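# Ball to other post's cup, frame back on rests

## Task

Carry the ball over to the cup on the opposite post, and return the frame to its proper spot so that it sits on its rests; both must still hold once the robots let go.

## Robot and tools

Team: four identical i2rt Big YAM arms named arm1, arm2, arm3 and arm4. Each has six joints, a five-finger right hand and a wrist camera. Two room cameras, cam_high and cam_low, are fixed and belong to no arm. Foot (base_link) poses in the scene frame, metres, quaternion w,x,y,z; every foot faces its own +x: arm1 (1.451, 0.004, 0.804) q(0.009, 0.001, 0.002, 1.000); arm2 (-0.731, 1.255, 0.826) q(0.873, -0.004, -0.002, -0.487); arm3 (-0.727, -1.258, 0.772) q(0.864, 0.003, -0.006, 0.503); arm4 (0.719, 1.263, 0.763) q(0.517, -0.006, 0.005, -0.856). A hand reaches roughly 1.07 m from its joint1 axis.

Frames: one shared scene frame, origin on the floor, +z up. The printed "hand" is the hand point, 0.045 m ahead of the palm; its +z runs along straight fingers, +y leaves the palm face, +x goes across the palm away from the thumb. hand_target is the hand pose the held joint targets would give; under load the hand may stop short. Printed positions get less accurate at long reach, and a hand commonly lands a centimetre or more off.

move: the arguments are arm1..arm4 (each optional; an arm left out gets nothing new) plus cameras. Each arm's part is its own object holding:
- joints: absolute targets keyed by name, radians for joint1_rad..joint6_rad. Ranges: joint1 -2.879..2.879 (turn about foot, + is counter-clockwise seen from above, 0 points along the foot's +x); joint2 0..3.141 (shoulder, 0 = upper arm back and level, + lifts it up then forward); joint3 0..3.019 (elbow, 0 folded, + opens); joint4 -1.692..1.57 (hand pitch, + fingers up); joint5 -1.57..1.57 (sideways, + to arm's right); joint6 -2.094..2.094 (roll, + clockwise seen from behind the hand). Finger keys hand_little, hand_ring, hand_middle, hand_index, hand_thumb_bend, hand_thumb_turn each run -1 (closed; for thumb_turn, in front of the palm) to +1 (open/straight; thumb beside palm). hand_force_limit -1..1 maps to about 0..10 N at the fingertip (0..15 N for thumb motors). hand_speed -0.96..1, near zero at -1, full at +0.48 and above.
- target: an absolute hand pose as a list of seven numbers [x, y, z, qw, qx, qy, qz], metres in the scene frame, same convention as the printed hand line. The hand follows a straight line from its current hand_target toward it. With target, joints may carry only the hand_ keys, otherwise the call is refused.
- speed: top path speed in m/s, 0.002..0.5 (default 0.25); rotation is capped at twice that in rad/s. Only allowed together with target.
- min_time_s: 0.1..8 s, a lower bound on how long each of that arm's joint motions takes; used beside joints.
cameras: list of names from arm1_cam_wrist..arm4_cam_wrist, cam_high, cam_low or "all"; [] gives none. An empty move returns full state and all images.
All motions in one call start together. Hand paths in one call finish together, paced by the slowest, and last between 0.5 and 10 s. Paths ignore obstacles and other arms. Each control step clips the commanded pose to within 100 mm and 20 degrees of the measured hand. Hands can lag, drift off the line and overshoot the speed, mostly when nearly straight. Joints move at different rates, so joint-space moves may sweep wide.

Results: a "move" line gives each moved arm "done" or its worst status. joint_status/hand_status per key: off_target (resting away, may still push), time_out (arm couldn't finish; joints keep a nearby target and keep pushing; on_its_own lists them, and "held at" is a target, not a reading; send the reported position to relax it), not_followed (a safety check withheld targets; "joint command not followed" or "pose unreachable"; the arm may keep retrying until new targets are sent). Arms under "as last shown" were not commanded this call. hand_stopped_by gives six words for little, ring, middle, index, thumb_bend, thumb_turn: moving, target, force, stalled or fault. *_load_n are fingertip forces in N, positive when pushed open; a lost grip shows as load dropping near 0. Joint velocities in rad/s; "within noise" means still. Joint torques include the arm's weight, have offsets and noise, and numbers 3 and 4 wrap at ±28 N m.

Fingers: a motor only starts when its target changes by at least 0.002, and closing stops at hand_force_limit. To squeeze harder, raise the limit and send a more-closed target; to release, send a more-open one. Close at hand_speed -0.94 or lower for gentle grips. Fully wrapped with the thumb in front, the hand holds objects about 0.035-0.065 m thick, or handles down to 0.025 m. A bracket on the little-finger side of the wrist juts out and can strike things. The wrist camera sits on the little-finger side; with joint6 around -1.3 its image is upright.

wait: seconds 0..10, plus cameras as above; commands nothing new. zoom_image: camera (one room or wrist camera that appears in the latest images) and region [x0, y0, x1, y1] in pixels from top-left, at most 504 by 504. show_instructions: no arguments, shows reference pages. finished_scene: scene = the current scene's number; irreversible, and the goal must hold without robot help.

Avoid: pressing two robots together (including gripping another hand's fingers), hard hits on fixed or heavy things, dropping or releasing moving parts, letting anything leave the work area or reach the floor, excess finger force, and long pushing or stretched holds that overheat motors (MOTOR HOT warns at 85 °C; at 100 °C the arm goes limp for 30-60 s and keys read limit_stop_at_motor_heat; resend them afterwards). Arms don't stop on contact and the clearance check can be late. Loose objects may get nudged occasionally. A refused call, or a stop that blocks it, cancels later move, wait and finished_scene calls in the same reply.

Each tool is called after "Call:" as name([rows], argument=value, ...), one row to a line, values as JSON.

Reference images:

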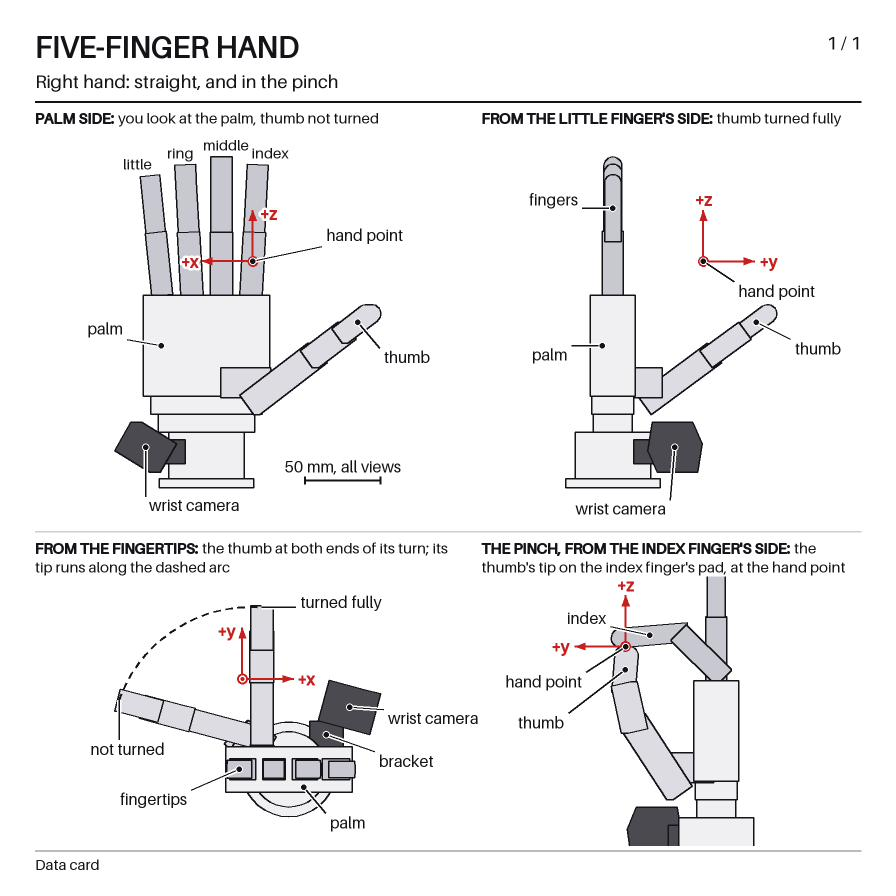

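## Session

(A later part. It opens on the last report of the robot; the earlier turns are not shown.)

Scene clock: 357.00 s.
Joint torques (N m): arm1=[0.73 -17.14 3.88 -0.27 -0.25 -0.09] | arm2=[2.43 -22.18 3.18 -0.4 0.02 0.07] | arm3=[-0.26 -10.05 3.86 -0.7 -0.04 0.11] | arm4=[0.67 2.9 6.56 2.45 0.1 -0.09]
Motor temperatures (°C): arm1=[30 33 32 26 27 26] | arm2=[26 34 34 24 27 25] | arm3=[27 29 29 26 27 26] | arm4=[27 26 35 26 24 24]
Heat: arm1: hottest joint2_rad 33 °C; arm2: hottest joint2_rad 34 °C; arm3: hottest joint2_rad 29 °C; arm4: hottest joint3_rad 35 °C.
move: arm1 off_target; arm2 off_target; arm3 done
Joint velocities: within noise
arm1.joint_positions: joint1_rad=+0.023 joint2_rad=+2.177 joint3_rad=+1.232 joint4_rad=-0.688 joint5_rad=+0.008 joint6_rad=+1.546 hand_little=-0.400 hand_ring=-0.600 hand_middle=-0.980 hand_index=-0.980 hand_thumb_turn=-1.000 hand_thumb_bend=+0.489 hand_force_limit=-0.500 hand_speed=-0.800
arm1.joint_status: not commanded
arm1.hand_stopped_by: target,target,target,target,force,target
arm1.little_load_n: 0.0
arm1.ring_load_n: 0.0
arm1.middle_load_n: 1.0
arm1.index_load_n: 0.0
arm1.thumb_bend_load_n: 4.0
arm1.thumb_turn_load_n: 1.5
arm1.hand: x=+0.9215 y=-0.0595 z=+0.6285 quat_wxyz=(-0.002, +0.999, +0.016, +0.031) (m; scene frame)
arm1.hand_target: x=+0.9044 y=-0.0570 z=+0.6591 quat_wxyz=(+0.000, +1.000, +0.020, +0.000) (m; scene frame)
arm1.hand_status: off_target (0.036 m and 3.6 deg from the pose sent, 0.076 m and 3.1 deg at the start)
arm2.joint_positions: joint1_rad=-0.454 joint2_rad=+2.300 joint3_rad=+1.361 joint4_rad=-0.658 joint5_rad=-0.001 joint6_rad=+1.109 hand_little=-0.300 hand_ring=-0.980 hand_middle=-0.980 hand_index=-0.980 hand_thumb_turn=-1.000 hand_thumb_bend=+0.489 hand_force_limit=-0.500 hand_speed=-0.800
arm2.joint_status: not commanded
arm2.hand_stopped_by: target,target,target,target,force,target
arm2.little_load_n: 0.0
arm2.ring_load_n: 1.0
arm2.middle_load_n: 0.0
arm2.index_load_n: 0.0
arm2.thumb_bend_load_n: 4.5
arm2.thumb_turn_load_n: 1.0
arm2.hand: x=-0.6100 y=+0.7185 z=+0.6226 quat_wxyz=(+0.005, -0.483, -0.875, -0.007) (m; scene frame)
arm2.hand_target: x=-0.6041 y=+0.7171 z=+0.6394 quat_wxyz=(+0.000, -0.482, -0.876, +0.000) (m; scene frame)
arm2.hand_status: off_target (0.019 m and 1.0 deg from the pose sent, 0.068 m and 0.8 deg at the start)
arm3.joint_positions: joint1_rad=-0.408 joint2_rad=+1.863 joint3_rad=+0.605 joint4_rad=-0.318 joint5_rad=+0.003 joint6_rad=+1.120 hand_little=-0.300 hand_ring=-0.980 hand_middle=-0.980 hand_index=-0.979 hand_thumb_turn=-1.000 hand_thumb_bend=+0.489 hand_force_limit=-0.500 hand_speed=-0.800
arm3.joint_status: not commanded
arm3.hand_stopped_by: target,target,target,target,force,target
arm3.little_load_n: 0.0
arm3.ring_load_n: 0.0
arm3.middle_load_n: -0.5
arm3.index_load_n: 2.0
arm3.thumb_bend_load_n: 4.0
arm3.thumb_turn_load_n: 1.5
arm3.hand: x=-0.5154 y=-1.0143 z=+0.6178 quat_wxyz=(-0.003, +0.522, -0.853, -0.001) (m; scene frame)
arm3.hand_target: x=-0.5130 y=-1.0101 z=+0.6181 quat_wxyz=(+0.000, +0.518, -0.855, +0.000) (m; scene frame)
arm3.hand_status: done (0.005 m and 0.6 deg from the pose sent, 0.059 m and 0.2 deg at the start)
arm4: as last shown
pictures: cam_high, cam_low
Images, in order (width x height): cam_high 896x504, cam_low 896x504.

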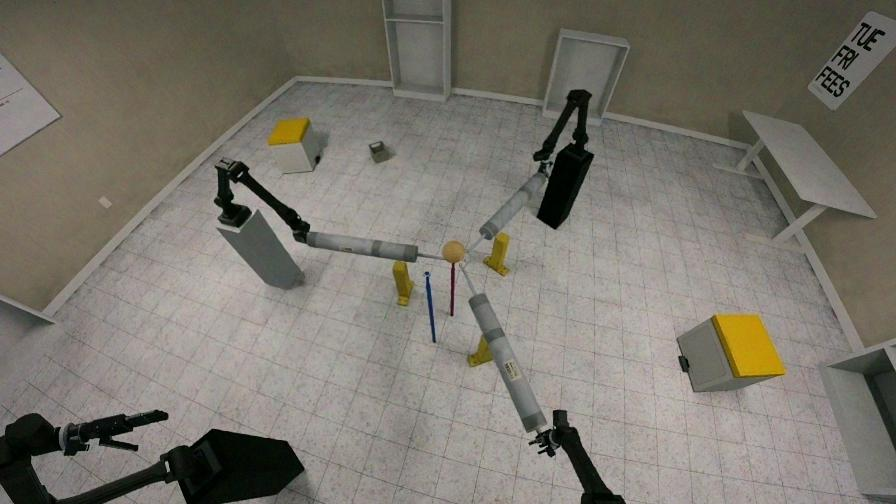

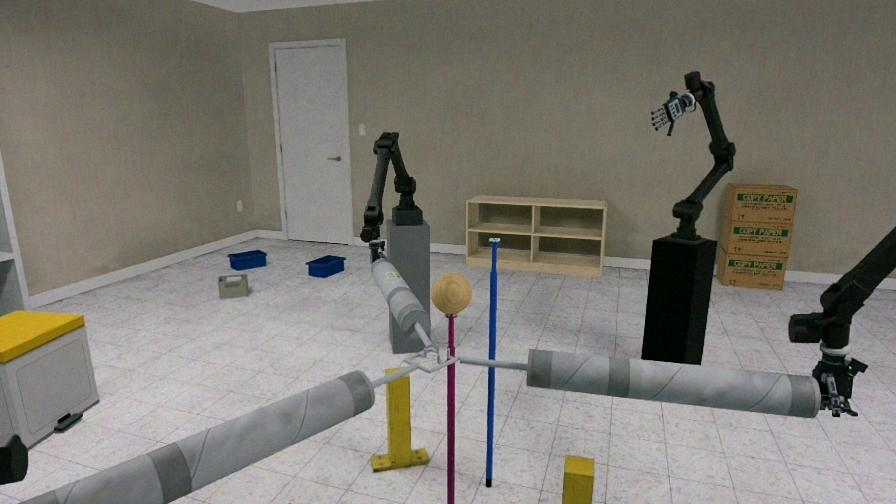

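Call:
move(arm1={"target":[0.908,-0.019,0.66,0,0.9998,0.0205,0],"speed":0.06}, arm2={"target":[-0.600,0.755,0.64,0,0.4818,0.8763,0],"speed":0.06}, arm3={"target":[-0.509,-0.972,0.618,0,-0.5180,0.8554,0],"speed":0.06}, cameras=["cam_high","cam_low"])

Call:
zoom_image(camera="cam_low", region=[400, 320, 470, 370])

Call:
zoom_image(camera="cam_high", region=[430, 236, 490, 284])

Scene clock: 403.90 s.
Joint torques (N m): arm1=[0.85 -17.03 3.81 -0.27 -0.29 -0.1] | arm2=[3.02 -19.96 2.78 -0.34 -0.03 0.05] | arm3=[-0.21 -11.4 4.19 -0.72 -0.05 0.08] | arm4=[0.67 2.96 6.57 2.41 0.1 -0.09]
Motor temperatures (°C): arm1=[30 36 32 26 27 26] | arm2=[26 34 33 24 27 25] | arm3=[27 28 29 26 27 26] | arm4=[27 26 35 26 24 24]
Heat: arm1: hottest joint2_rad 36 °C; arm2: hottest joint2_rad 34 °C; arm3: hottest joint3_rad 29 °C; arm4: hottest joint3_rad 35 °C.
move: arm1 off_target; arm2 off_target; arm3 done
Joint velocities: within noise
arm1.joint_positions: joint1_rad=-0.051 joint2_rad=+2.172 joint3_rad=+1.224 joint4_rad=-0.684 joint5_rad=+0.009 joint6_rad=+1.473 hand_little=-0.400 hand_ring=-0.600 hand_middle=-0.980 hand_index=-0.980 hand_thumb_turn=-1.000 hand_thumb_bend=+0.489 hand_force_limit=-0.500 hand_speed=-0.800
arm1.joint_status: not commanded
arm1.hand_stopped_by: target,target,target,target,force,target
arm1.little_load_n: 0.0
arm1.ring_load_n: 0.0
arm1.middle_load_n: 1.0
arm1.index_load_n: 0.0
arm1.thumb_bend_load_n: 4.0
arm1.thumb_turn_load_n: 1.5
arm1.hand: x=+0.9251 y=-0.0222 z=+0.6293 quat_wxyz=(+0.000, +0.999, +0.015, +0.030) (m; scene frame)
arm1.hand_target: x=+0.9085 y=-0.0192 z=+0.6592 quat_wxyz=(+0.000, +1.000, +0.021, +0.000) (m; scene frame)
arm1.hand_status: off_target (0.035 m and 3.5 deg from the pose sent, 0.053 m and 3.6 deg at the start)
arm2.joint_positions: joint1_rad=-0.438 joint2_rad=+2.241 joint3_rad=+1.231 joint4_rad=-0.586 joint5_rad=-0.001 joint6_rad=+1.125 hand_little=-0.300 hand_ring=-0.980 hand_middle=-0.980 hand_index=-0.980 hand_thumb_turn=-1.000 hand_thumb_bend=+0.489 hand_force_limit=-0.500 hand_speed=-0.800
arm2.joint_status: not commanded
arm2.hand_stopped_by: target,target,target,target,force,target
arm2.little_load_n: 0.0
arm2.ring_load_n: 0.5
arm2.middle_load_n: 0.0
arm2.index_load_n: 1.0
arm2.thumb_bend_load_n: 4.5
arm2.thumb_turn_load_n: 1.5
arm2.hand: x=-0.6058 y=+0.7555 z=+0.6246 quat_wxyz=(+0.005, -0.484, -0.875, -0.006) (m; scene frame)
arm2.hand_target: x=-0.6000 y=+0.7550 z=+0.6395 quat_wxyz=(+0.000, -0.482, -0.876, +0.000) (m; scene frame)
arm2.hand_status: off_target (0.016 m and 0.9 deg from the pose sent, 0.042 m and 0.9 deg at the start)
arm3.joint_positions: joint1_rad=-0.326 joint2_rad=+1.898 joint3_rad=+0.681 joint4_rad=-0.362 joint5_rad=+0.003 joint6_rad=+1.201 hand_little=-0.300 hand_ring=-0.980 hand_middle=-0.980 hand_index=-0.979 hand_thumb_turn=-1.000 hand_thumb_bend=+0.489 hand_force_limit=-0.500 hand_speed=-0.800
arm3.joint_status: not commanded
arm3.hand_stopped_by: target,target,target,target,force,target
arm3.little_load_n: 0.5
arm3.ring_load_n: 0.0
arm3.middle_load_n: 0.0
arm3.index_load_n: 1.5
arm3.thumb_bend_load_n: 4.0
arm3.thumb_turn_load_n: 1.0
arm3.hand: x=-0.5123 y=-0.9775 z=+0.6171 quat_wxyz=(-0.002, +0.522, -0.853, -0.001) (m; scene frame)
arm3.hand_target: x=-0.5091 y=-0.9720 z=+0.6180 quat_wxyz=(+0.000, +0.518, -0.855, +0.000) (m; scene frame)
arm3.hand_status: done (0.006 m and 0.5 deg from the pose sent, 0.043 m and 0.6 deg at the start)
arm4: as last shown
arm4.middle_load_n: 0.5
pictures: cam_high, cam_low
Images, in order (width x height): cam_high 896x504, cam_low 896x504.

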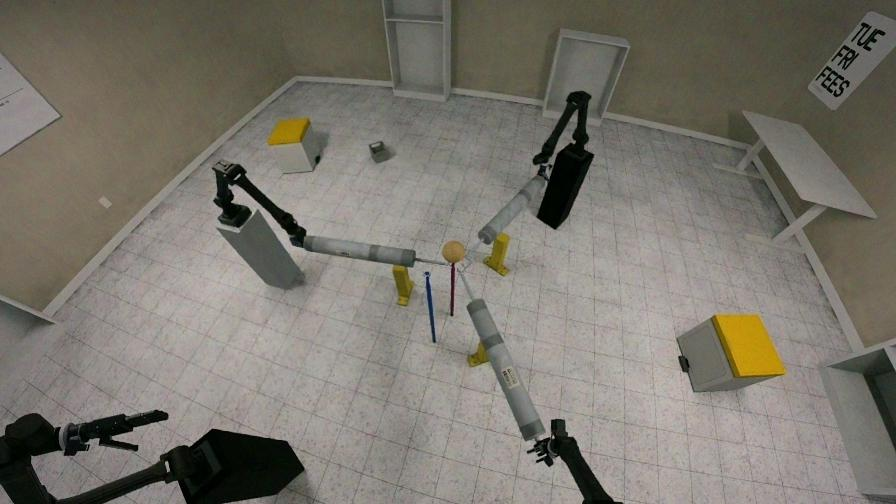

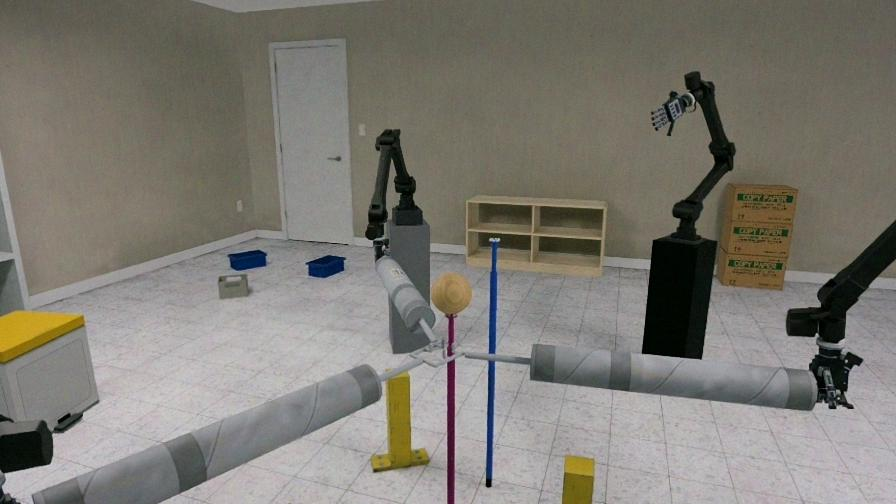

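Scaled by 7.200.

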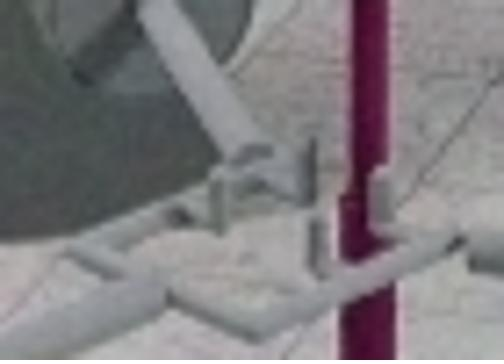

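Scaled by 8.400.

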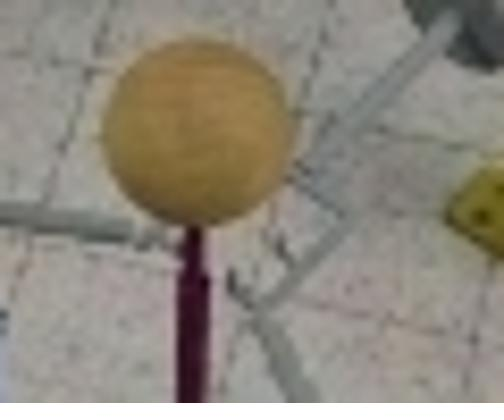

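Call:
move(arm1={"target":[0.913,0.003,0.66,0,0.9998,0.0205,0],"speed":0.05}, arm2={"target":[-0.595,0.777,0.64,0,0.4818,0.8763,0],"speed":0.05}, arm3={"target":[-0.504,-0.950,0.618,0,-0.5180,0.8554,0],"speed":0.05}, cameras=["cam_high","cam_low"])

Call:
zoom_image(camera="cam_low", region=[405, 310, 475, 360])

Call:
zoom_image(camera="cam_high", region=[430, 236, 490, 284])

Scene clock: 436.00 s.
Joint torques (N m): arm1=[0.79 -16.97 3.79 -0.24 -0.3 -0.1] | arm2=[3.49 -18.26 2.52 -0.03 0 0.05] | arm3=[-0.26 -11.87 4.56 -0.66 -0.07 0.07] | arm4=[0.67 2.96 6.57 2.45 0.1 -0.09]
Motor temperatures (°C): arm1=[30 36 31 26 27 26] | arm2=[26 32 33 24 27 25] | arm3=[27 29 30 26 27 26] | arm4=[27 26 35 26 24 24]
Heat: arm1: hottest joint2_rad 36 °C; arm2: hottest joint3_rad 33 °C; arm3: hottest joint3_rad 30 °C; arm4: hottest joint3_rad 35 °C.
move: arm1 off_target; arm2 off_target; arm3 done
Joint velocities: within noise
arm1.joint_positions: joint1_rad=-0.095 joint2_rad=+2.167 joint3_rad=+1.214 joint4_rad=-0.680 joint5_rad=+0.010 joint6_rad=+1.429 hand_little=-0.400 hand_ring=-0.600 hand_middle=-0.980 hand_index=-0.980 hand_thumb_turn=-1.000 hand_thumb_bend=+0.489 hand_force_limit=-0.500 hand_speed=-0.800
arm1.joint_status: not commanded
arm1.hand_stopped_by: target,target,target,target,force,target
arm1.little_load_n: 0.0
arm1.ring_load_n: 0.0
arm1.middle_load_n: 1.0
arm1.index_load_n: 0.0
arm1.thumb_bend_load_n: 4.0
arm1.thumb_turn_load_n: 1.5
arm1.hand: x=+0.9300 y=-0.0005 z=+0.6296 quat_wxyz=(+0.001, +0.999, +0.015, +0.031) (m; scene frame)
arm1.hand_target: x=+0.9133 y=+0.0029 z=+0.6592 quat_wxyz=(+0.000, +1.000, +0.021, +0.000) (m; scene frame)
arm1.hand_status: off_target (0.035 m and 3.6 deg from the pose sent, 0.042 m and 3.5 deg at the start)
arm2.joint_positions: joint1_rad=-0.422 joint2_rad=+2.208 joint3_rad=+1.161 joint4_rad=-0.546 joint5_rad=-0.001 joint6_rad=+1.140 hand_little=-0.300 hand_ring=-0.980 hand_middle=-0.980 hand_index=-0.980 hand_thumb_turn=-1.000 hand_thumb_bend=+0.489 hand_force_limit=-0.500 hand_speed=-0.800
arm2.joint_status: not commanded
arm2.hand_stopped_by: target,target,target,target,force,target
arm2.little_load_n: 0.0
arm2.ring_load_n: 1.0
arm2.middle_load_n: 0.0
arm2.index_load_n: 0.5
arm2.thumb_bend_load_n: 4.5
arm2.thumb_turn_load_n: 1.5
arm2.hand: x=-0.6004 y=+0.7770 z=+0.6259 quat_wxyz=(+0.004, -0.483, -0.876, -0.005) (m; scene frame)
arm2.hand_target: x=-0.5950 y=+0.7770 z=+0.6395 quat_wxyz=(+0.000, -0.482, -0.876, +0.000) (m; scene frame)
arm2.hand_status: off_target (0.015 m and 0.8 deg from the pose sent, 0.029 m and 0.9 deg at the start)
arm3.joint_positions: joint1_rad=-0.291 joint2_rad=+1.923 joint3_rad=+0.734 joint4_rad=-0.393 joint5_rad=+0.003 joint6_rad=+1.236 hand_little=-0.300 hand_ring=-0.980 hand_middle=-0.980 hand_index=-0.979 hand_thumb_turn=-1.000 hand_thumb_bend=+0.489 hand_force_limit=-0.500 hand_speed=-0.800
arm3.joint_status: not commanded
arm3.hand_stopped_by: target,target,target,target,force,target
arm3.little_load_n: 0.0
arm3.ring_load_n: 0.0
arm3.middle_load_n: -0.5
arm3.index_load_n: 1.5
arm3.thumb_bend_load_n: 4.0
arm3.thumb_turn_load_n: 1.5
arm3.hand: x=-0.5074 y=-0.9563 z=+0.6166 quat_wxyz=(+0.000, +0.522, -0.853, +0.000) (m; scene frame)
arm3.hand_target: x=-0.5040 y=-0.9500 z=+0.6181 quat_wxyz=(+0.000, +0.518, -0.855, +0.000) (m; scene frame)
arm3.hand_status: done (0.007 m and 0.5 deg from the pose sent, 0.029 m and 0.5 deg at the start)
arm4.joint_positions: joint1_rad=-0.155 joint2_rad=+0.619 joint3_rad=+1.464 joint4_rad=-1.340 joint5_rad=+0.168 joint6_rad=-1.409 hand_little=+1.000 hand_ring=+1.000 hand_middle=+1.000 hand_index=+1.000 hand_thumb_turn=+1.000 hand_thumb_bend=+1.000 hand_force_limit=+0.000 hand_speed=-0.800
arm4.joint_status: not commanded
arm4.hand_stopped_by: target,target,target,target,target,target
arm4.little_load_n: 0.0
arm4.ring_load_n: 0.0
arm4.middle_load_n: 0.0
arm4.index_load_n: 0.0
arm4.thumb_bend_load_n: 0.0
arm4.thumb_turn_load_n: 0.0
arm4.hand: x=+0.5314 y=+1.1420 z=+1.3000 quat_wxyz=(+0.479, +0.284, -0.806, +0.201) (m; scene frame)
arm4.hand_target: x=+0.5323 y=+1.1430 z=+1.3108 quat_wxyz=(+0.489, +0.281, -0.800, +0.207) (m; scene frame)
arm4.hand_status: not commanded
pictures: cam_high, cam_low
Images, in order (width x height): cam_high 896x504, cam_low 896x504.

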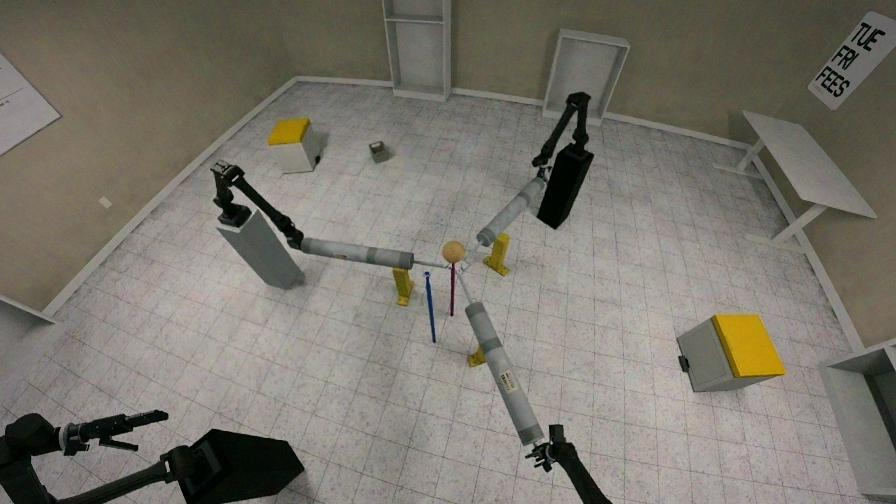

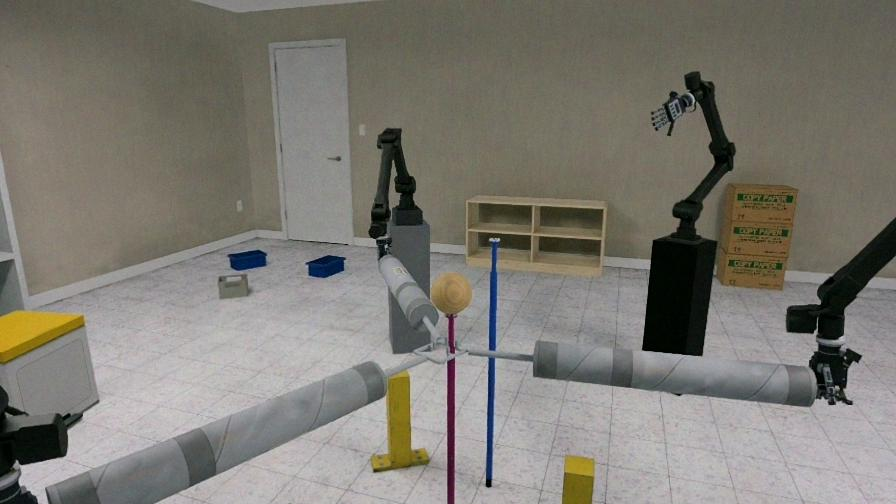

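Scaled by 7.200.

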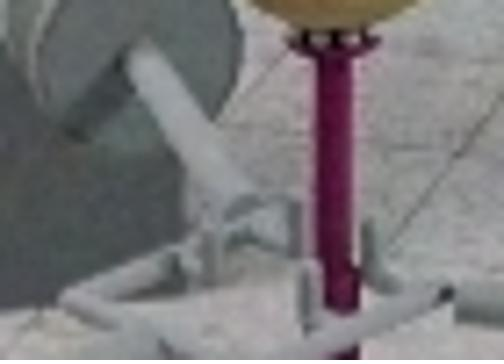

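Scaled by 8.400.

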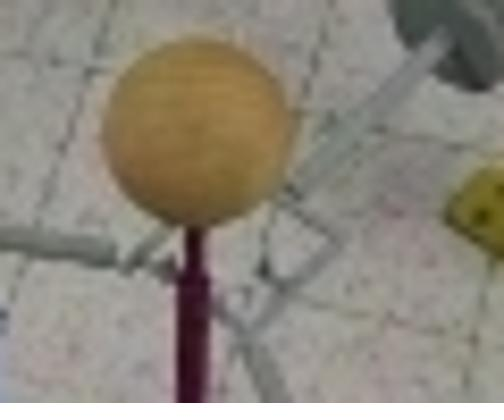

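Call:
move(arm1={"target":[0.9237,0.0235,0.66,0,0.9998,0.0205,0],"speed":0.05}, arm2={"target":[-0.5843,0.7975,0.64,0,0.4818,0.8763,0],"speed":0.05}, arm3={"target":[-0.4933,-0.9295,0.618,0,-0.5180,0.8554,0],"speed":0.05}, cameras=["cam_high","cam_low"])

Call:
zoom_image(camera="cam_low", region=[405, 310, 475, 360])

Call:
zoom_image(camera="cam_high", region=[430, 236, 490, 284])

Scene clock: 447.87 s.
Joint torques (N m): arm1=[0.79 -16.73 3.74 -0.27 -0.31 -0.1] | arm2=[2.43 -18.37 2.33 0.02 0.07 0.05] | arm3=[-0.15 -12.63 5.01 -0.64 -0.1 0.1] | arm4=[0.62 3.02 6.56 2.44 0.1 -0.09]
Motor temperatures (°C): arm1=[30 36 31 26 27 26] | arm2=[26 32 33 24 27 25] | arm3=[27 29 30 26 27 26] | arm4=[27 26 35 26 24 24]
Heat: arm1: hottest joint2_rad 36 °C; arm2: hottest joint3_rad 33 °C; arm3: hottest joint3_rad 30 °C; arm4: hottest joint3_rad 35 °C.
move: arm1 off_target; arm2 off_target; arm3 done
Joint velocities: within noise
arm1.joint_positions: joint1_rad=-0.138 joint2_rad=+2.154 joint3_rad=+1.187 joint4_rad=-0.666 joint5_rad=+0.010 joint6_rad=+1.387 hand_little=-0.400 hand_ring=-0.600 hand_middle=-0.980 hand_index=-0.980 hand_thumb_turn=-1.000 hand_thumb_bend=+0.489 hand_force_limit=-0.500 hand_speed=-0.800
arm1.joint_status: not commanded
arm1.hand_stopped_by: target,target,target,target,force,target
arm1.little_load_n: 0.0
arm1.ring_load_n: 0.0
arm1.middle_load_n: 1.0
arm1.index_load_n: 0.0
arm1.thumb_bend_load_n: 4.0
arm1.thumb_turn_load_n: 1.5
arm1.hand: x=+0.9407 y=+0.0194 z=+0.6303 quat_wxyz=(+0.002, +0.999, +0.015, +0.031) (m; scene frame)
arm1.hand_target: x=+0.9242 y=+0.0235 z=+0.6591 quat_wxyz=(+0.000, +1.000, +0.020, +0.000) (m; scene frame)
arm1.hand_status: off_target (0.034 m and 3.6 deg from the pose sent, 0.039 m and 3.6 deg at the start)
arm2.joint_positions: joint1_rad=-0.393 joint2_rad=+2.182 joint3_rad=+1.101 joint4_rad=-0.512 joint5_rad=-0.001 joint6_rad=+1.169 hand_little=-0.300 hand_ring=-0.980 hand_middle=-0.980 hand_index=-0.980 hand_thumb_turn=-1.000 hand_thumb_bend=+0.489 hand_force_limit=-0.500 hand_speed=-0.800
arm2.joint_status: not commanded
arm2.hand_stopped_by: target,target,target,target,force,target
arm2.little_load_n: 0.0
arm2.ring_load_n: 1.0
arm2.middle_load_n: -0.5
arm2.index_load_n: 0.5
arm2.thumb_bend_load_n: 4.5
arm2.thumb_turn_load_n: 1.5
arm2.hand: x=-0.5896 y=+0.7970 z=+0.6268 quat_wxyz=(+0.004, -0.483, -0.876, -0.005) (m; scene frame)
arm2.hand_target: x=-0.5843 y=+0.7977 z=+0.6395 quat_wxyz=(+0.000, -0.482, -0.876, +0.000) (m; scene frame)
arm2.hand_status: off_target (0.014 m and 0.8 deg from the pose sent, 0.030 m and 0.8 deg at the start)
arm3.joint_positions: joint1_rad=-0.272 joint2_rad=+1.952 joint3_rad=+0.797 joint4_rad=-0.429 joint5_rad=+0.002 joint6_rad=+1.255 hand_little=-0.300 hand_ring=-0.980 hand_middle=-0.980 hand_index=-0.979 hand_thumb_turn=-1.000 hand_thumb_bend=+0.489 hand_force_limit=-0.500 hand_speed=-0.800
arm3.joint_status: not commanded
arm3.hand_stopped_by: target,target,target,target,force,target
arm3.little_load_n: 0.0
arm3.ring_load_n: 0.5
arm3.middle_load_n: 0.0
arm3.index_load_n: 1.5
arm3.thumb_bend_load_n: 4.0
arm3.thumb_turn_load_n: 1.5
arm3.hand: x=-0.4973 y=-0.9368 z=+0.6161 quat_wxyz=(+0.000, +0.522, -0.853, +0.000) (m; scene frame)
arm3.hand_target: x=-0.4933 y=-0.9295 z=+0.6182 quat_wxyz=(+0.000, +0.518, -0.855, +0.000) (m; scene frame)
arm3.hand_status: done (0.009 m and 0.5 deg from the pose sent, 0.030 m and 0.5 deg at the start)
arm4: as last shown
pictures: cam_high, cam_low
Images, in order (width x height): cam_high 896x504, cam_low 896x504.

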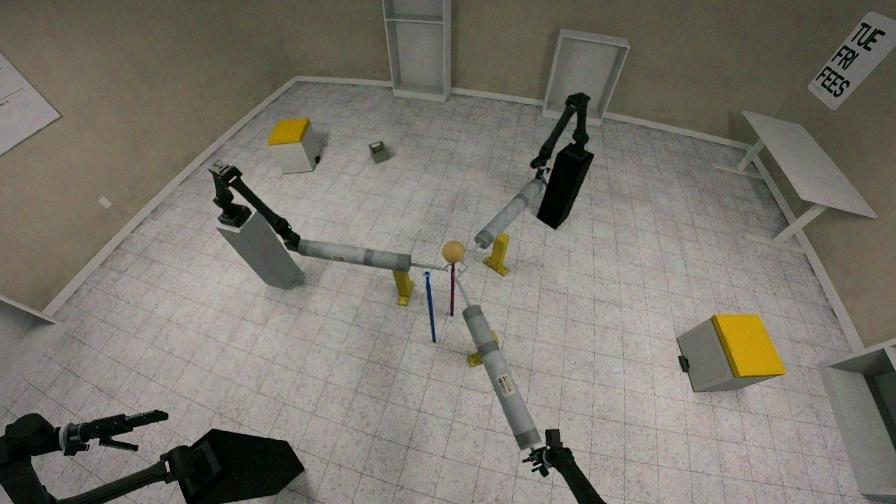

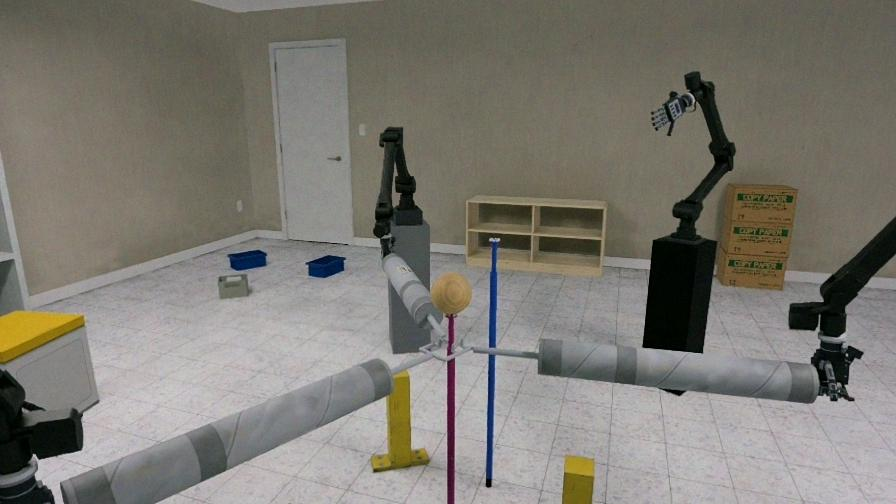

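Scaled by 7.200.

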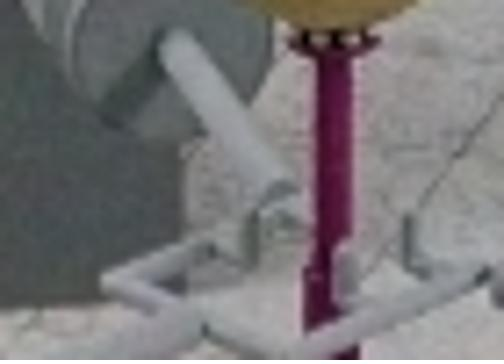

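Scaled by 8.400.

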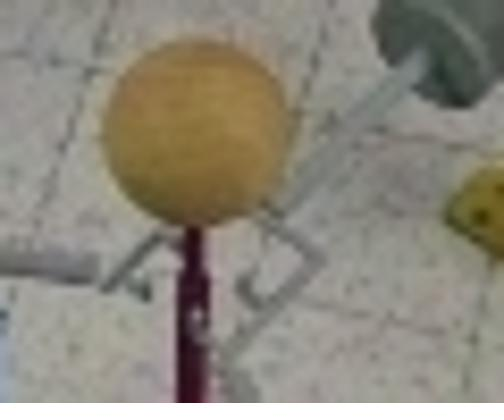

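Call:
move(arm1={"target":[0.9237,0.0235,0.715,0,0.9998,0.0205,0],"speed":0.05}, arm2={"target":[-0.5843,0.7975,0.695,0,0.4818,0.8763,0],"speed":0.05}, arm3={"target":[-0.4933,-0.9295,0.673,0,-0.5180,0.8554,0],"speed":0.05}, cameras=["cam_high","cam_low"])

Call:
zoom_image(camera="cam_low", region=[405, 300, 475, 350])

Call:
zoom_image(camera="cam_high", region=[430, 236, 490, 284])

Scene clock: 458.90 s.
Joint torques (N m): arm1=[0.97 -16.32 5.41 -0.79 -0.15 -0.08] | arm2=[2.9 -17.67 3.56 -0.81 -0.05 0.05] | arm3=[0.03 -13.8 5.86 -1.32 -0.02 0.1] | arm4=[0.79 2.96 6.57 2.44 0.1 -0.09]
Motor temperatures (°C): arm1=[30 36 31 26 27 26] | arm2=[26 32 33 24 27 25] | arm3=[27 29 30 26 27 26] | arm4=[27 26 35 26 24 24]
Heat: arm1: hottest joint2_rad 36 °C; arm2: hottest joint3_rad 33 °C; arm3: hottest joint3_rad 30 °C; arm4: hottest joint3_rad 35 °C.
move: arm1 off_target; arm2 off_target; arm3 off_target
Joint velocities: within noise
arm1.joint_positions: joint1_rad=-0.138 joint2_rad=+2.044 joint3_rad=+1.182 joint4_rad=-0.767 joint5_rad=+0.006 joint6_rad=+1.385 hand_little=-0.400 hand_ring=-0.600 hand_middle=-0.980 hand_index=-0.980 hand_thumb_turn=-1.000 hand_thumb_bend=+0.489 hand_force_limit=-0.500 hand_speed=-0.800
arm1.joint_status: not commanded
arm1.hand_stopped_by: target,target,target,target,force,target
arm1.little_load_n: 0.0
arm1.ring_load_n: 0.0
arm1.middle_load_n: 1.0
arm1.index_load_n: 0.0
arm1.thumb_bend_load_n: 4.0
arm1.thumb_turn_load_n: 1.5
arm1.hand: x=+0.9399 y=+0.0188 z=+0.6826 quat_wxyz=(+0.004, +0.999, +0.015, +0.028) (m; scene frame)
arm1.hand_target: x=+0.9243 y=+0.0234 z=+0.7141 quat_wxyz=(+0.000, +1.000, +0.020, +0.000) (m; scene frame)
arm1.hand_status: off_target (0.037 m and 3.3 deg from the pose sent, 0.086 m and 3.6 deg at the start)
arm2.joint_positions: joint1_rad=-0.393 joint2_rad=+2.059 joint3_rad=+1.087 joint4_rad=-0.615 joint5_rad=+0.002 joint6_rad=+1.169 hand_little=-0.300 hand_ring=-0.980 hand_middle=-0.980 hand_index=-0.980 hand_thumb_turn=-1.000 hand_thumb_bend=+0.489 hand_force_limit=-0.500 hand_speed=-0.800
arm2.joint_status: not commanded
arm2.hand_stopped_by: target,target,target,target,force,target
arm2.little_load_n: 0.0
arm2.ring_load_n: 0.5
arm2.middle_load_n: 0.0
arm2.index_load_n: 1.0
arm2.thumb_bend_load_n: 4.5
arm2.thumb_turn_load_n: 1.5
arm2.hand: x=-0.5898 y=+0.7953 z=+0.6798 quat_wxyz=(+0.004, -0.483, -0.876, -0.001) (m; scene frame)
arm2.hand_target: x=-0.5843 y=+0.7974 z=+0.6944 quat_wxyz=(+0.000, -0.482, -0.876, +0.000) (m; scene frame)
arm2.hand_status: off_target (0.016 m and 0.5 deg from the pose sent, 0.068 m and 0.8 deg at the start)
arm3.joint_positions: joint1_rad=-0.272 joint2_rad=+1.831 joint3_rad=+0.801 joint4_rad=-0.569 joint5_rad=+0.001 joint6_rad=+1.257 hand_little=-0.300 hand_ring=-0.980 hand_middle=-0.980 hand_index=-0.980 hand_thumb_turn=-1.000 hand_thumb_bend=+0.489 hand_force_limit=-0.500 hand_speed=-0.800
arm3.joint_status: not commanded
arm3.hand_stopped_by: target,target,target,target,force,target
arm3.little_load_n: 0.0
arm3.ring_load_n: 1.5
arm3.middle_load_n: 0.0
arm3.index_load_n: 0.5
arm3.thumb_bend_load_n: 4.0
arm3.thumb_turn_load_n: 1.5
arm3.hand: x=-0.4992 y=-0.9387 z=+0.6602 quat_wxyz=(+0.008, +0.521, -0.854, +0.001) (m; scene frame)
arm3.hand_target: x=-0.4935 y=-0.9296 z=+0.6729 quat_wxyz=(+0.000, +0.518, -0.855, +0.000) (m; scene frame)
arm3.hand_status: off_target (0.017 m and 1.0 deg from the pose sent, 0.058 m and 0.5 deg at the start)
arm4: as last shown
pictures: cam_high, cam_low
Images, in order (width x height): cam_high 896x504, cam_low 896x504.

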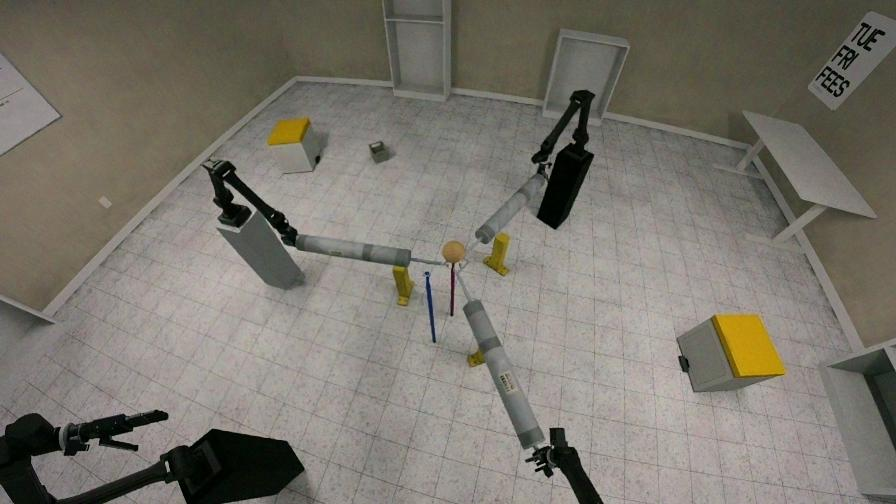

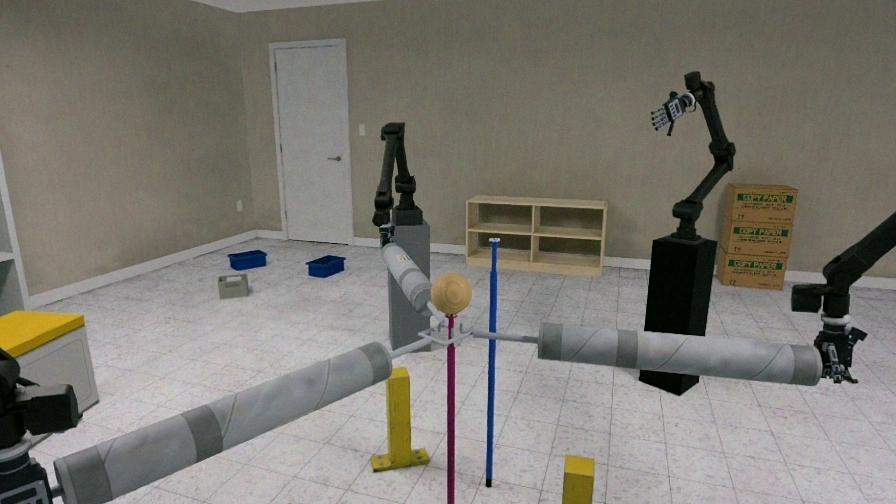

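Scaled by 7.200.

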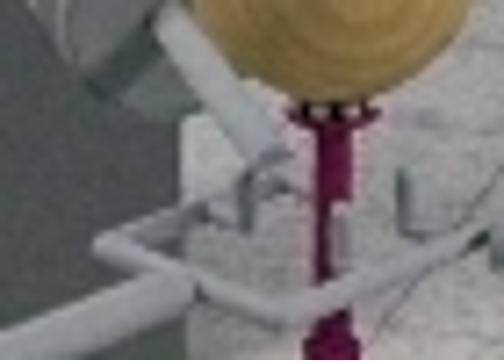

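Scaled by 8.400.

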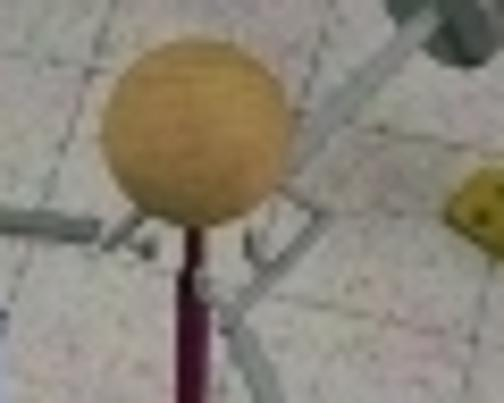

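Call:
move(arm1={"target":[0.930,0.0255,0.725,0,0.9998,0.0205,0],"speed":0.04}, arm2={"target":[-0.578,0.7995,0.705,0,0.4818,0.8763,0],"speed":0.04}, arm3={"target":[-0.487,-0.9275,0.688,0,-0.5180,0.8554,0],"speed":0.04}, cameras=["cam_high","cam_low"])

Call:
zoom_image(camera="cam_low", region=[405, 300, 475, 350])

Call:
zoom_image(camera="cam_high", region=[430, 236, 490, 284])

Scene clock: 471.73 s.
Joint torques (N m): arm1=[0.56 -16.21 5.01 -0.76 -0.14 -0.08] | arm2=[3.02 -17.44 3.73 -0.72 -0.11 0.15] | arm3=[-0.67 -14.97 6.6 -0.99 -0.03 0.04] | arm4=[0.67 2.96 6.57 2.44 0.1 -0.09]
Motor temperatures (°C): arm1=[30 34 32 26 27 26] | arm2=[26 32 33 24 27 25] | arm3=[27 29 30 26 27 26] | arm4=[27 26 35 26 24 24]
Heat: arm1: hottest joint2_rad 34 °C; arm2: hottest joint3_rad 33 °C; arm3: hottest joint3_rad 30 °C; arm4: hottest joint3_rad 35 °C.
move: arm1 off_target; arm2 off_target; arm3 off_target
Joint velocities: within noise
arm1.joint_positions: joint1_rad=-0.138 joint2_rad=+2.015 joint3_rad=+1.173 joint4_rad=-0.782 joint5_rad=+0.006 joint6_rad=+1.381 hand_little=-0.400 hand_ring=-0.600 hand_middle=-0.980 hand_index=-0.980 hand_thumb_turn=-1.000 hand_thumb_bend=+0.489 hand_force_limit=-0.500 hand_speed=-0.800
arm1.joint_status: not commanded
arm1.hand_stopped_by: target,target,target,target,force,target
arm1.little_load_n: 0.0
arm1.ring_load_n: 0.0
arm1.middle_load_n: 1.0
arm1.index_load_n: 0.0
arm1.thumb_bend_load_n: 4.0
arm1.thumb_turn_load_n: 1.5
arm1.hand: x=+0.9423 y=+0.0184 z=+0.6939 quat_wxyz=(+0.004, +1.000, +0.017, +0.026) (m; scene frame)
arm1.hand_target: x=+0.9304 y=+0.0254 z=+0.7239 quat_wxyz=(+0.000, +1.000, +0.020, +0.000) (m; scene frame)
arm1.hand_status: off_target (0.034 m and 3.0 deg from the pose sent, 0.044 m and 3.3 deg at the start)
arm2.joint_positions: joint1_rad=-0.386 joint2_rad=+2.037 joint3_rad=+1.085 joint4_rad=-0.637 joint5_rad=+0.002 joint6_rad=+1.175 hand_little=-0.300 hand_ring=-0.980 hand_middle=-0.980 hand_index=-0.980 hand_thumb_turn=-1.000 hand_thumb_bend=+0.489 hand_force_limit=-0.500 hand_speed=-0.800
arm2.joint_status: not commanded
arm2.hand_stopped_by: target,target,target,target,force,target
arm2.little_load_n: 0.0
arm2.ring_load_n: 0.5
arm2.middle_load_n: 0.0
arm2.index_load_n: 0.5
arm2.thumb_bend_load_n: 4.5
arm2.thumb_turn_load_n: 1.5
arm2.hand: x=-0.5866 y=+0.7971 z=+0.6891 quat_wxyz=(+0.004, -0.483, -0.876, -0.002) (m; scene frame)
arm2.hand_target: x=-0.5782 y=+0.7996 z=+0.7043 quat_wxyz=(+0.000, -0.482, -0.876, +0.000) (m; scene frame)
arm2.hand_status: off_target (0.018 m and 0.6 deg from the pose sent, 0.028 m and 0.5 deg at the start)
arm3.joint_positions: joint1_rad=-0.272 joint2_rad=+1.807 joint3_rad=+0.819 joint4_rad=-0.622 joint5_rad=+0.001 joint6_rad=+1.257 hand_little=-0.300 hand_ring=-0.980 hand_middle=-0.980 hand_index=-0.980 hand_thumb_turn=-1.000 hand_thumb_bend=+0.489 hand_force_limit=-0.500 hand_speed=-0.800
arm3.joint_status: not commanded
arm3.hand_stopped_by: target,target,target,target,force,target
arm3.little_load_n: 0.0
arm3.ring_load_n: 1.0
arm3.middle_load_n: -0.5
arm3.index_load_n: 0.0
arm3.thumb_bend_load_n: 4.0
arm3.thumb_turn_load_n: 1.5
arm3.hand: x=-0.4978 y=-0.9372 z=+0.6727 quat_wxyz=(+0.013, +0.521, -0.854, +0.002) (m; scene frame)
arm3.hand_target: x=-0.4873 y=-0.9277 z=+0.6878 quat_wxyz=(+0.000, +0.518, -0.855, +0.000) (m; scene frame)
arm3.hand_status: off_target (0.021 m and 1.6 deg from the pose sent, 0.032 m and 1.0 deg at the start)
arm4: as last shown
pictures: cam_high, cam_low
Images, in order (width x height): cam_high 896x504, cam_low 896x504.

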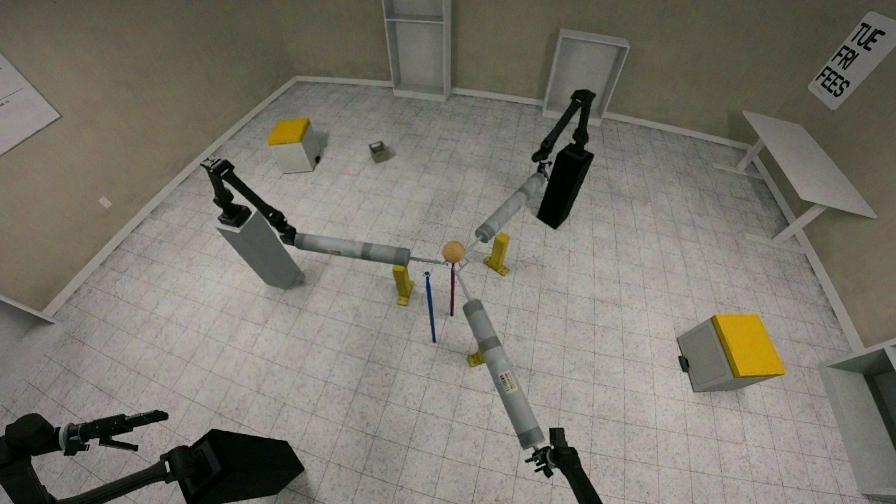

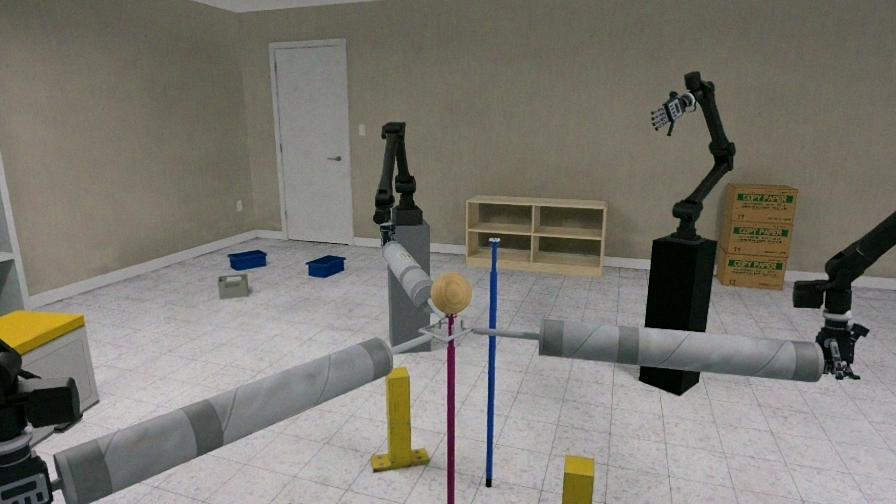

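Scaled by 7.200.

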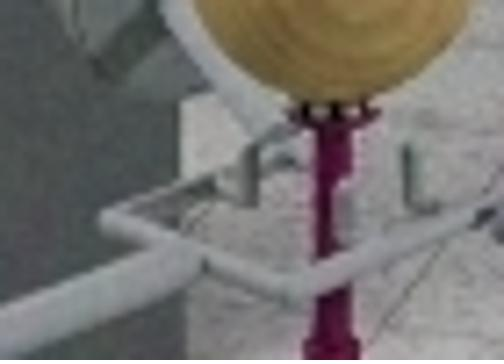

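Scaled by 8.400.

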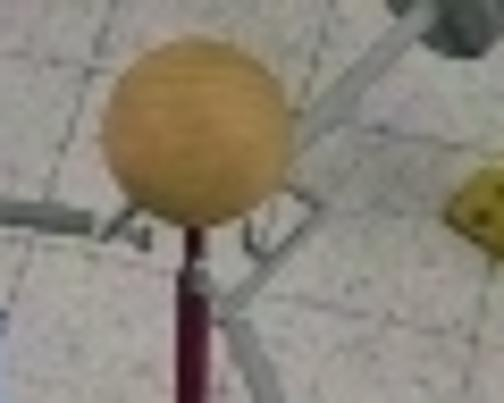

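Call:
move(arm1={"target":[0.934,0.0265,0.742,0,0.9998,0.0205,0],"speed":0.04}, arm2={"target":[-0.574,0.8005,0.722,0,0.4818,0.8763,0],"speed":0.04}, arm3={"target":[-0.483,-0.9265,0.708,0,-0.5180,0.8554,0],"speed":0.04}, cameras=["cam_high","cam_low"])

Call:
zoom_image(camera="cam_low", region=[415, 295, 485, 345])

Call:
zoom_image(camera="cam_high", region=[430, 236, 490, 284])

Scene clock: 481.40 s.
Joint torques (N m): arm1=[0.21 -15.91 5.23 -0.73 -0.14 -0.1] | arm2=[4.01 -17.67 4 -0.73 -0.14 0.16] | arm3=[-1.2 -13.8 7.19 -1.07 0 -0.04] | arm4=[0.67 2.96 6.54 2.44 0.1 -0.08]
Motor temperatures (°C): arm1=[30 34 32 26 27 26] | arm2=[26 32 33 24 27 25] | arm3=[27 29 30 26 27 26] | arm4=[27 26 35 26 24 24]
Heat: arm1: hottest joint2_rad 34 °C; arm2: hottest joint3_rad 33 °C; arm3: hottest joint3_rad 30 °C; arm4: hottest joint3_rad 35 °C.
move: arm1 off_target; arm2 off_target; arm3 off_target
Joint velocities: within noise
arm1.joint_positions: joint1_rad=-0.138 joint2_rad=+1.976 joint3_rad=+1.168 joint4_rad=-0.816 joint5_rad=+0.006 joint6_rad=+1.379 hand_little=-0.400 hand_ring=-0.600 hand_middle=-0.980 hand_index=-0.980 hand_thumb_turn=-1.000 hand_thumb_bend=+0.489 hand_force_limit=-0.500 hand_speed=-0.800
arm1.joint_status: not commanded
arm1.hand_stopped_by: target,target,target,target,force,target
arm1.little_load_n: 0.0
arm1.ring_load_n: 0.0
arm1.middle_load_n: 1.0
arm1.index_load_n: 0.0
arm1.thumb_bend_load_n: 4.0
arm1.thumb_turn_load_n: 1.5
arm1.hand: x=+0.9452 y=+0.0180 z=+0.7115 quat_wxyz=(+0.004, +0.999, +0.019, +0.026) (m; scene frame)
arm1.hand_target: x=+0.9344 y=+0.0263 z=+0.7409 quat_wxyz=(+0.000, +1.000, +0.020, +0.000) (m; scene frame)
arm1.hand_status: off_target (0.034 m and 3.0 deg from the pose sent, 0.049 m and 3.0 deg at the start)
arm2.joint_positions: joint1_rad=-0.378 joint2_rad=+2.000 joint3_rad=+1.085 joint4_rad=-0.676 joint5_rad=+0.002 joint6_rad=+1.185 hand_little=-0.300 hand_ring=-0.980 hand_middle=-0.980 hand_index=-0.980 hand_thumb_turn=-1.000 hand_thumb_bend=+0.489 hand_force_limit=-0.500 hand_speed=-0.800
arm2.joint_status: not commanded
arm2.hand_stopped_by: target,target,target,target,force,target
arm2.little_load_n: 0.0
arm2.ring_load_n: 1.0
arm2.middle_load_n: 0.0
arm2.index_load_n: 0.5
arm2.thumb_bend_load_n: 4.5
arm2.thumb_turn_load_n: 1.5
arm2.hand: x=-0.5831 y=+0.7988 z=+0.7056 quat_wxyz=(+0.005, -0.483, -0.875, -0.003) (m; scene frame)
arm2.hand_target: x=-0.5741 y=+0.8006 z=+0.7213 quat_wxyz=(+0.000, -0.482, -0.876, +0.000) (m; scene frame)
arm2.hand_status: off_target (0.019 m and 0.8 deg from the pose sent, 0.035 m and 0.6 deg at the start)
arm3.joint_positions: joint1_rad=-0.272 joint2_rad=+1.767 joint3_rad=+0.836 joint4_rad=-0.683 joint5_rad=+0.001 joint6_rad=+1.257 hand_little=-0.300 hand_ring=-0.980 hand_middle=-0.980 hand_index=-0.980 hand_thumb_turn=-1.000 hand_thumb_bend=+0.489 hand_force_limit=-0.500 hand_speed=-0.800
arm3.joint_status: not commanded
arm3.hand_stopped_by: target,target,target,target,force,target
arm3.little_load_n: 0.0
arm3.ring_load_n: 1.5
arm3.middle_load_n: 0.0
arm3.index_load_n: 0.0
arm3.thumb_bend_load_n: 4.0
arm3.thumb_turn_load_n: 1.5
arm3.hand: x=-0.4963 y=-0.9358 z=+0.6910 quat_wxyz=(+0.015, +0.521, -0.854, +0.002) (m; scene frame)
arm3.hand_target: x=-0.4833 y=-0.9267 z=+0.7078 quat_wxyz=(+0.000, +0.518, -0.855, +0.000) (m; scene frame)
arm3.hand_status: off_target (0.024 m and 1.8 deg from the pose sent, 0.040 m and 1.5 deg at the start)
arm4: as last shown
arm4.little_load_n: -0.5
pictures: cam_high, cam_low
Images, in order (width x height): cam_high 896x504, cam_low 896x504.

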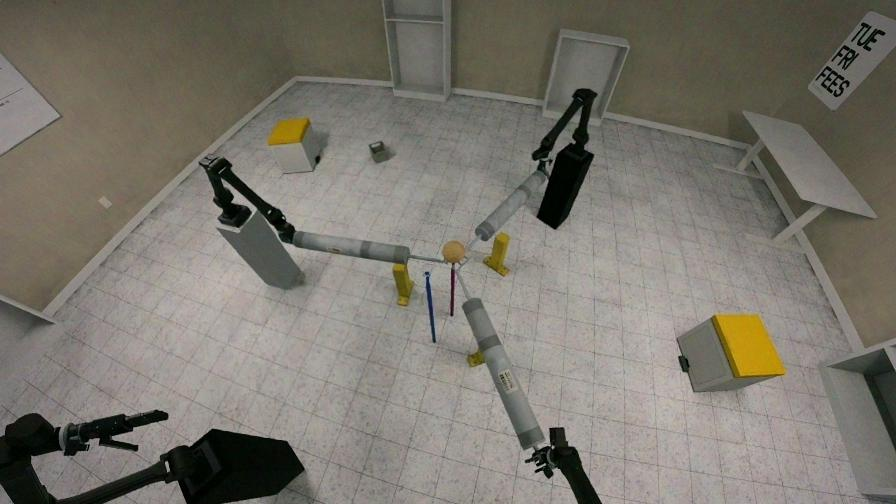

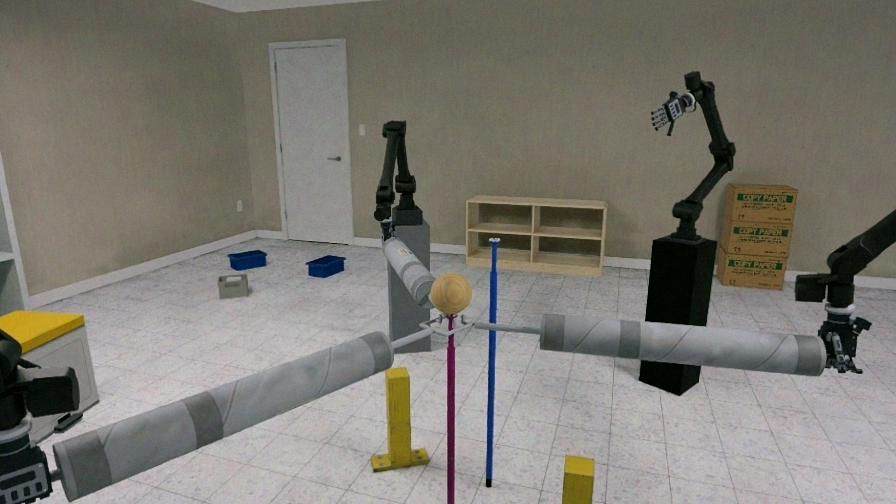

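Scaled by 7.200.

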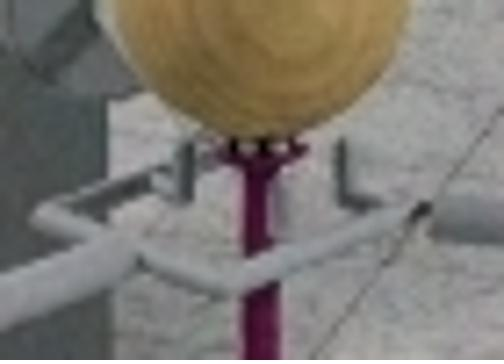

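Scaled by 8.400.

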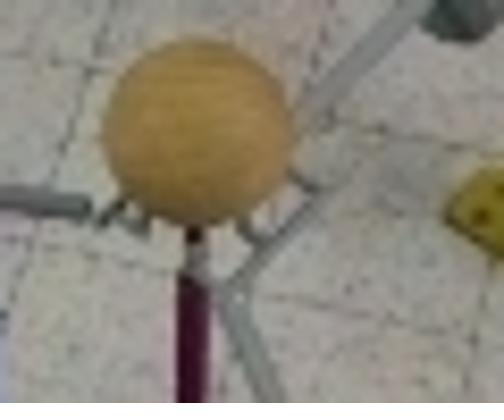

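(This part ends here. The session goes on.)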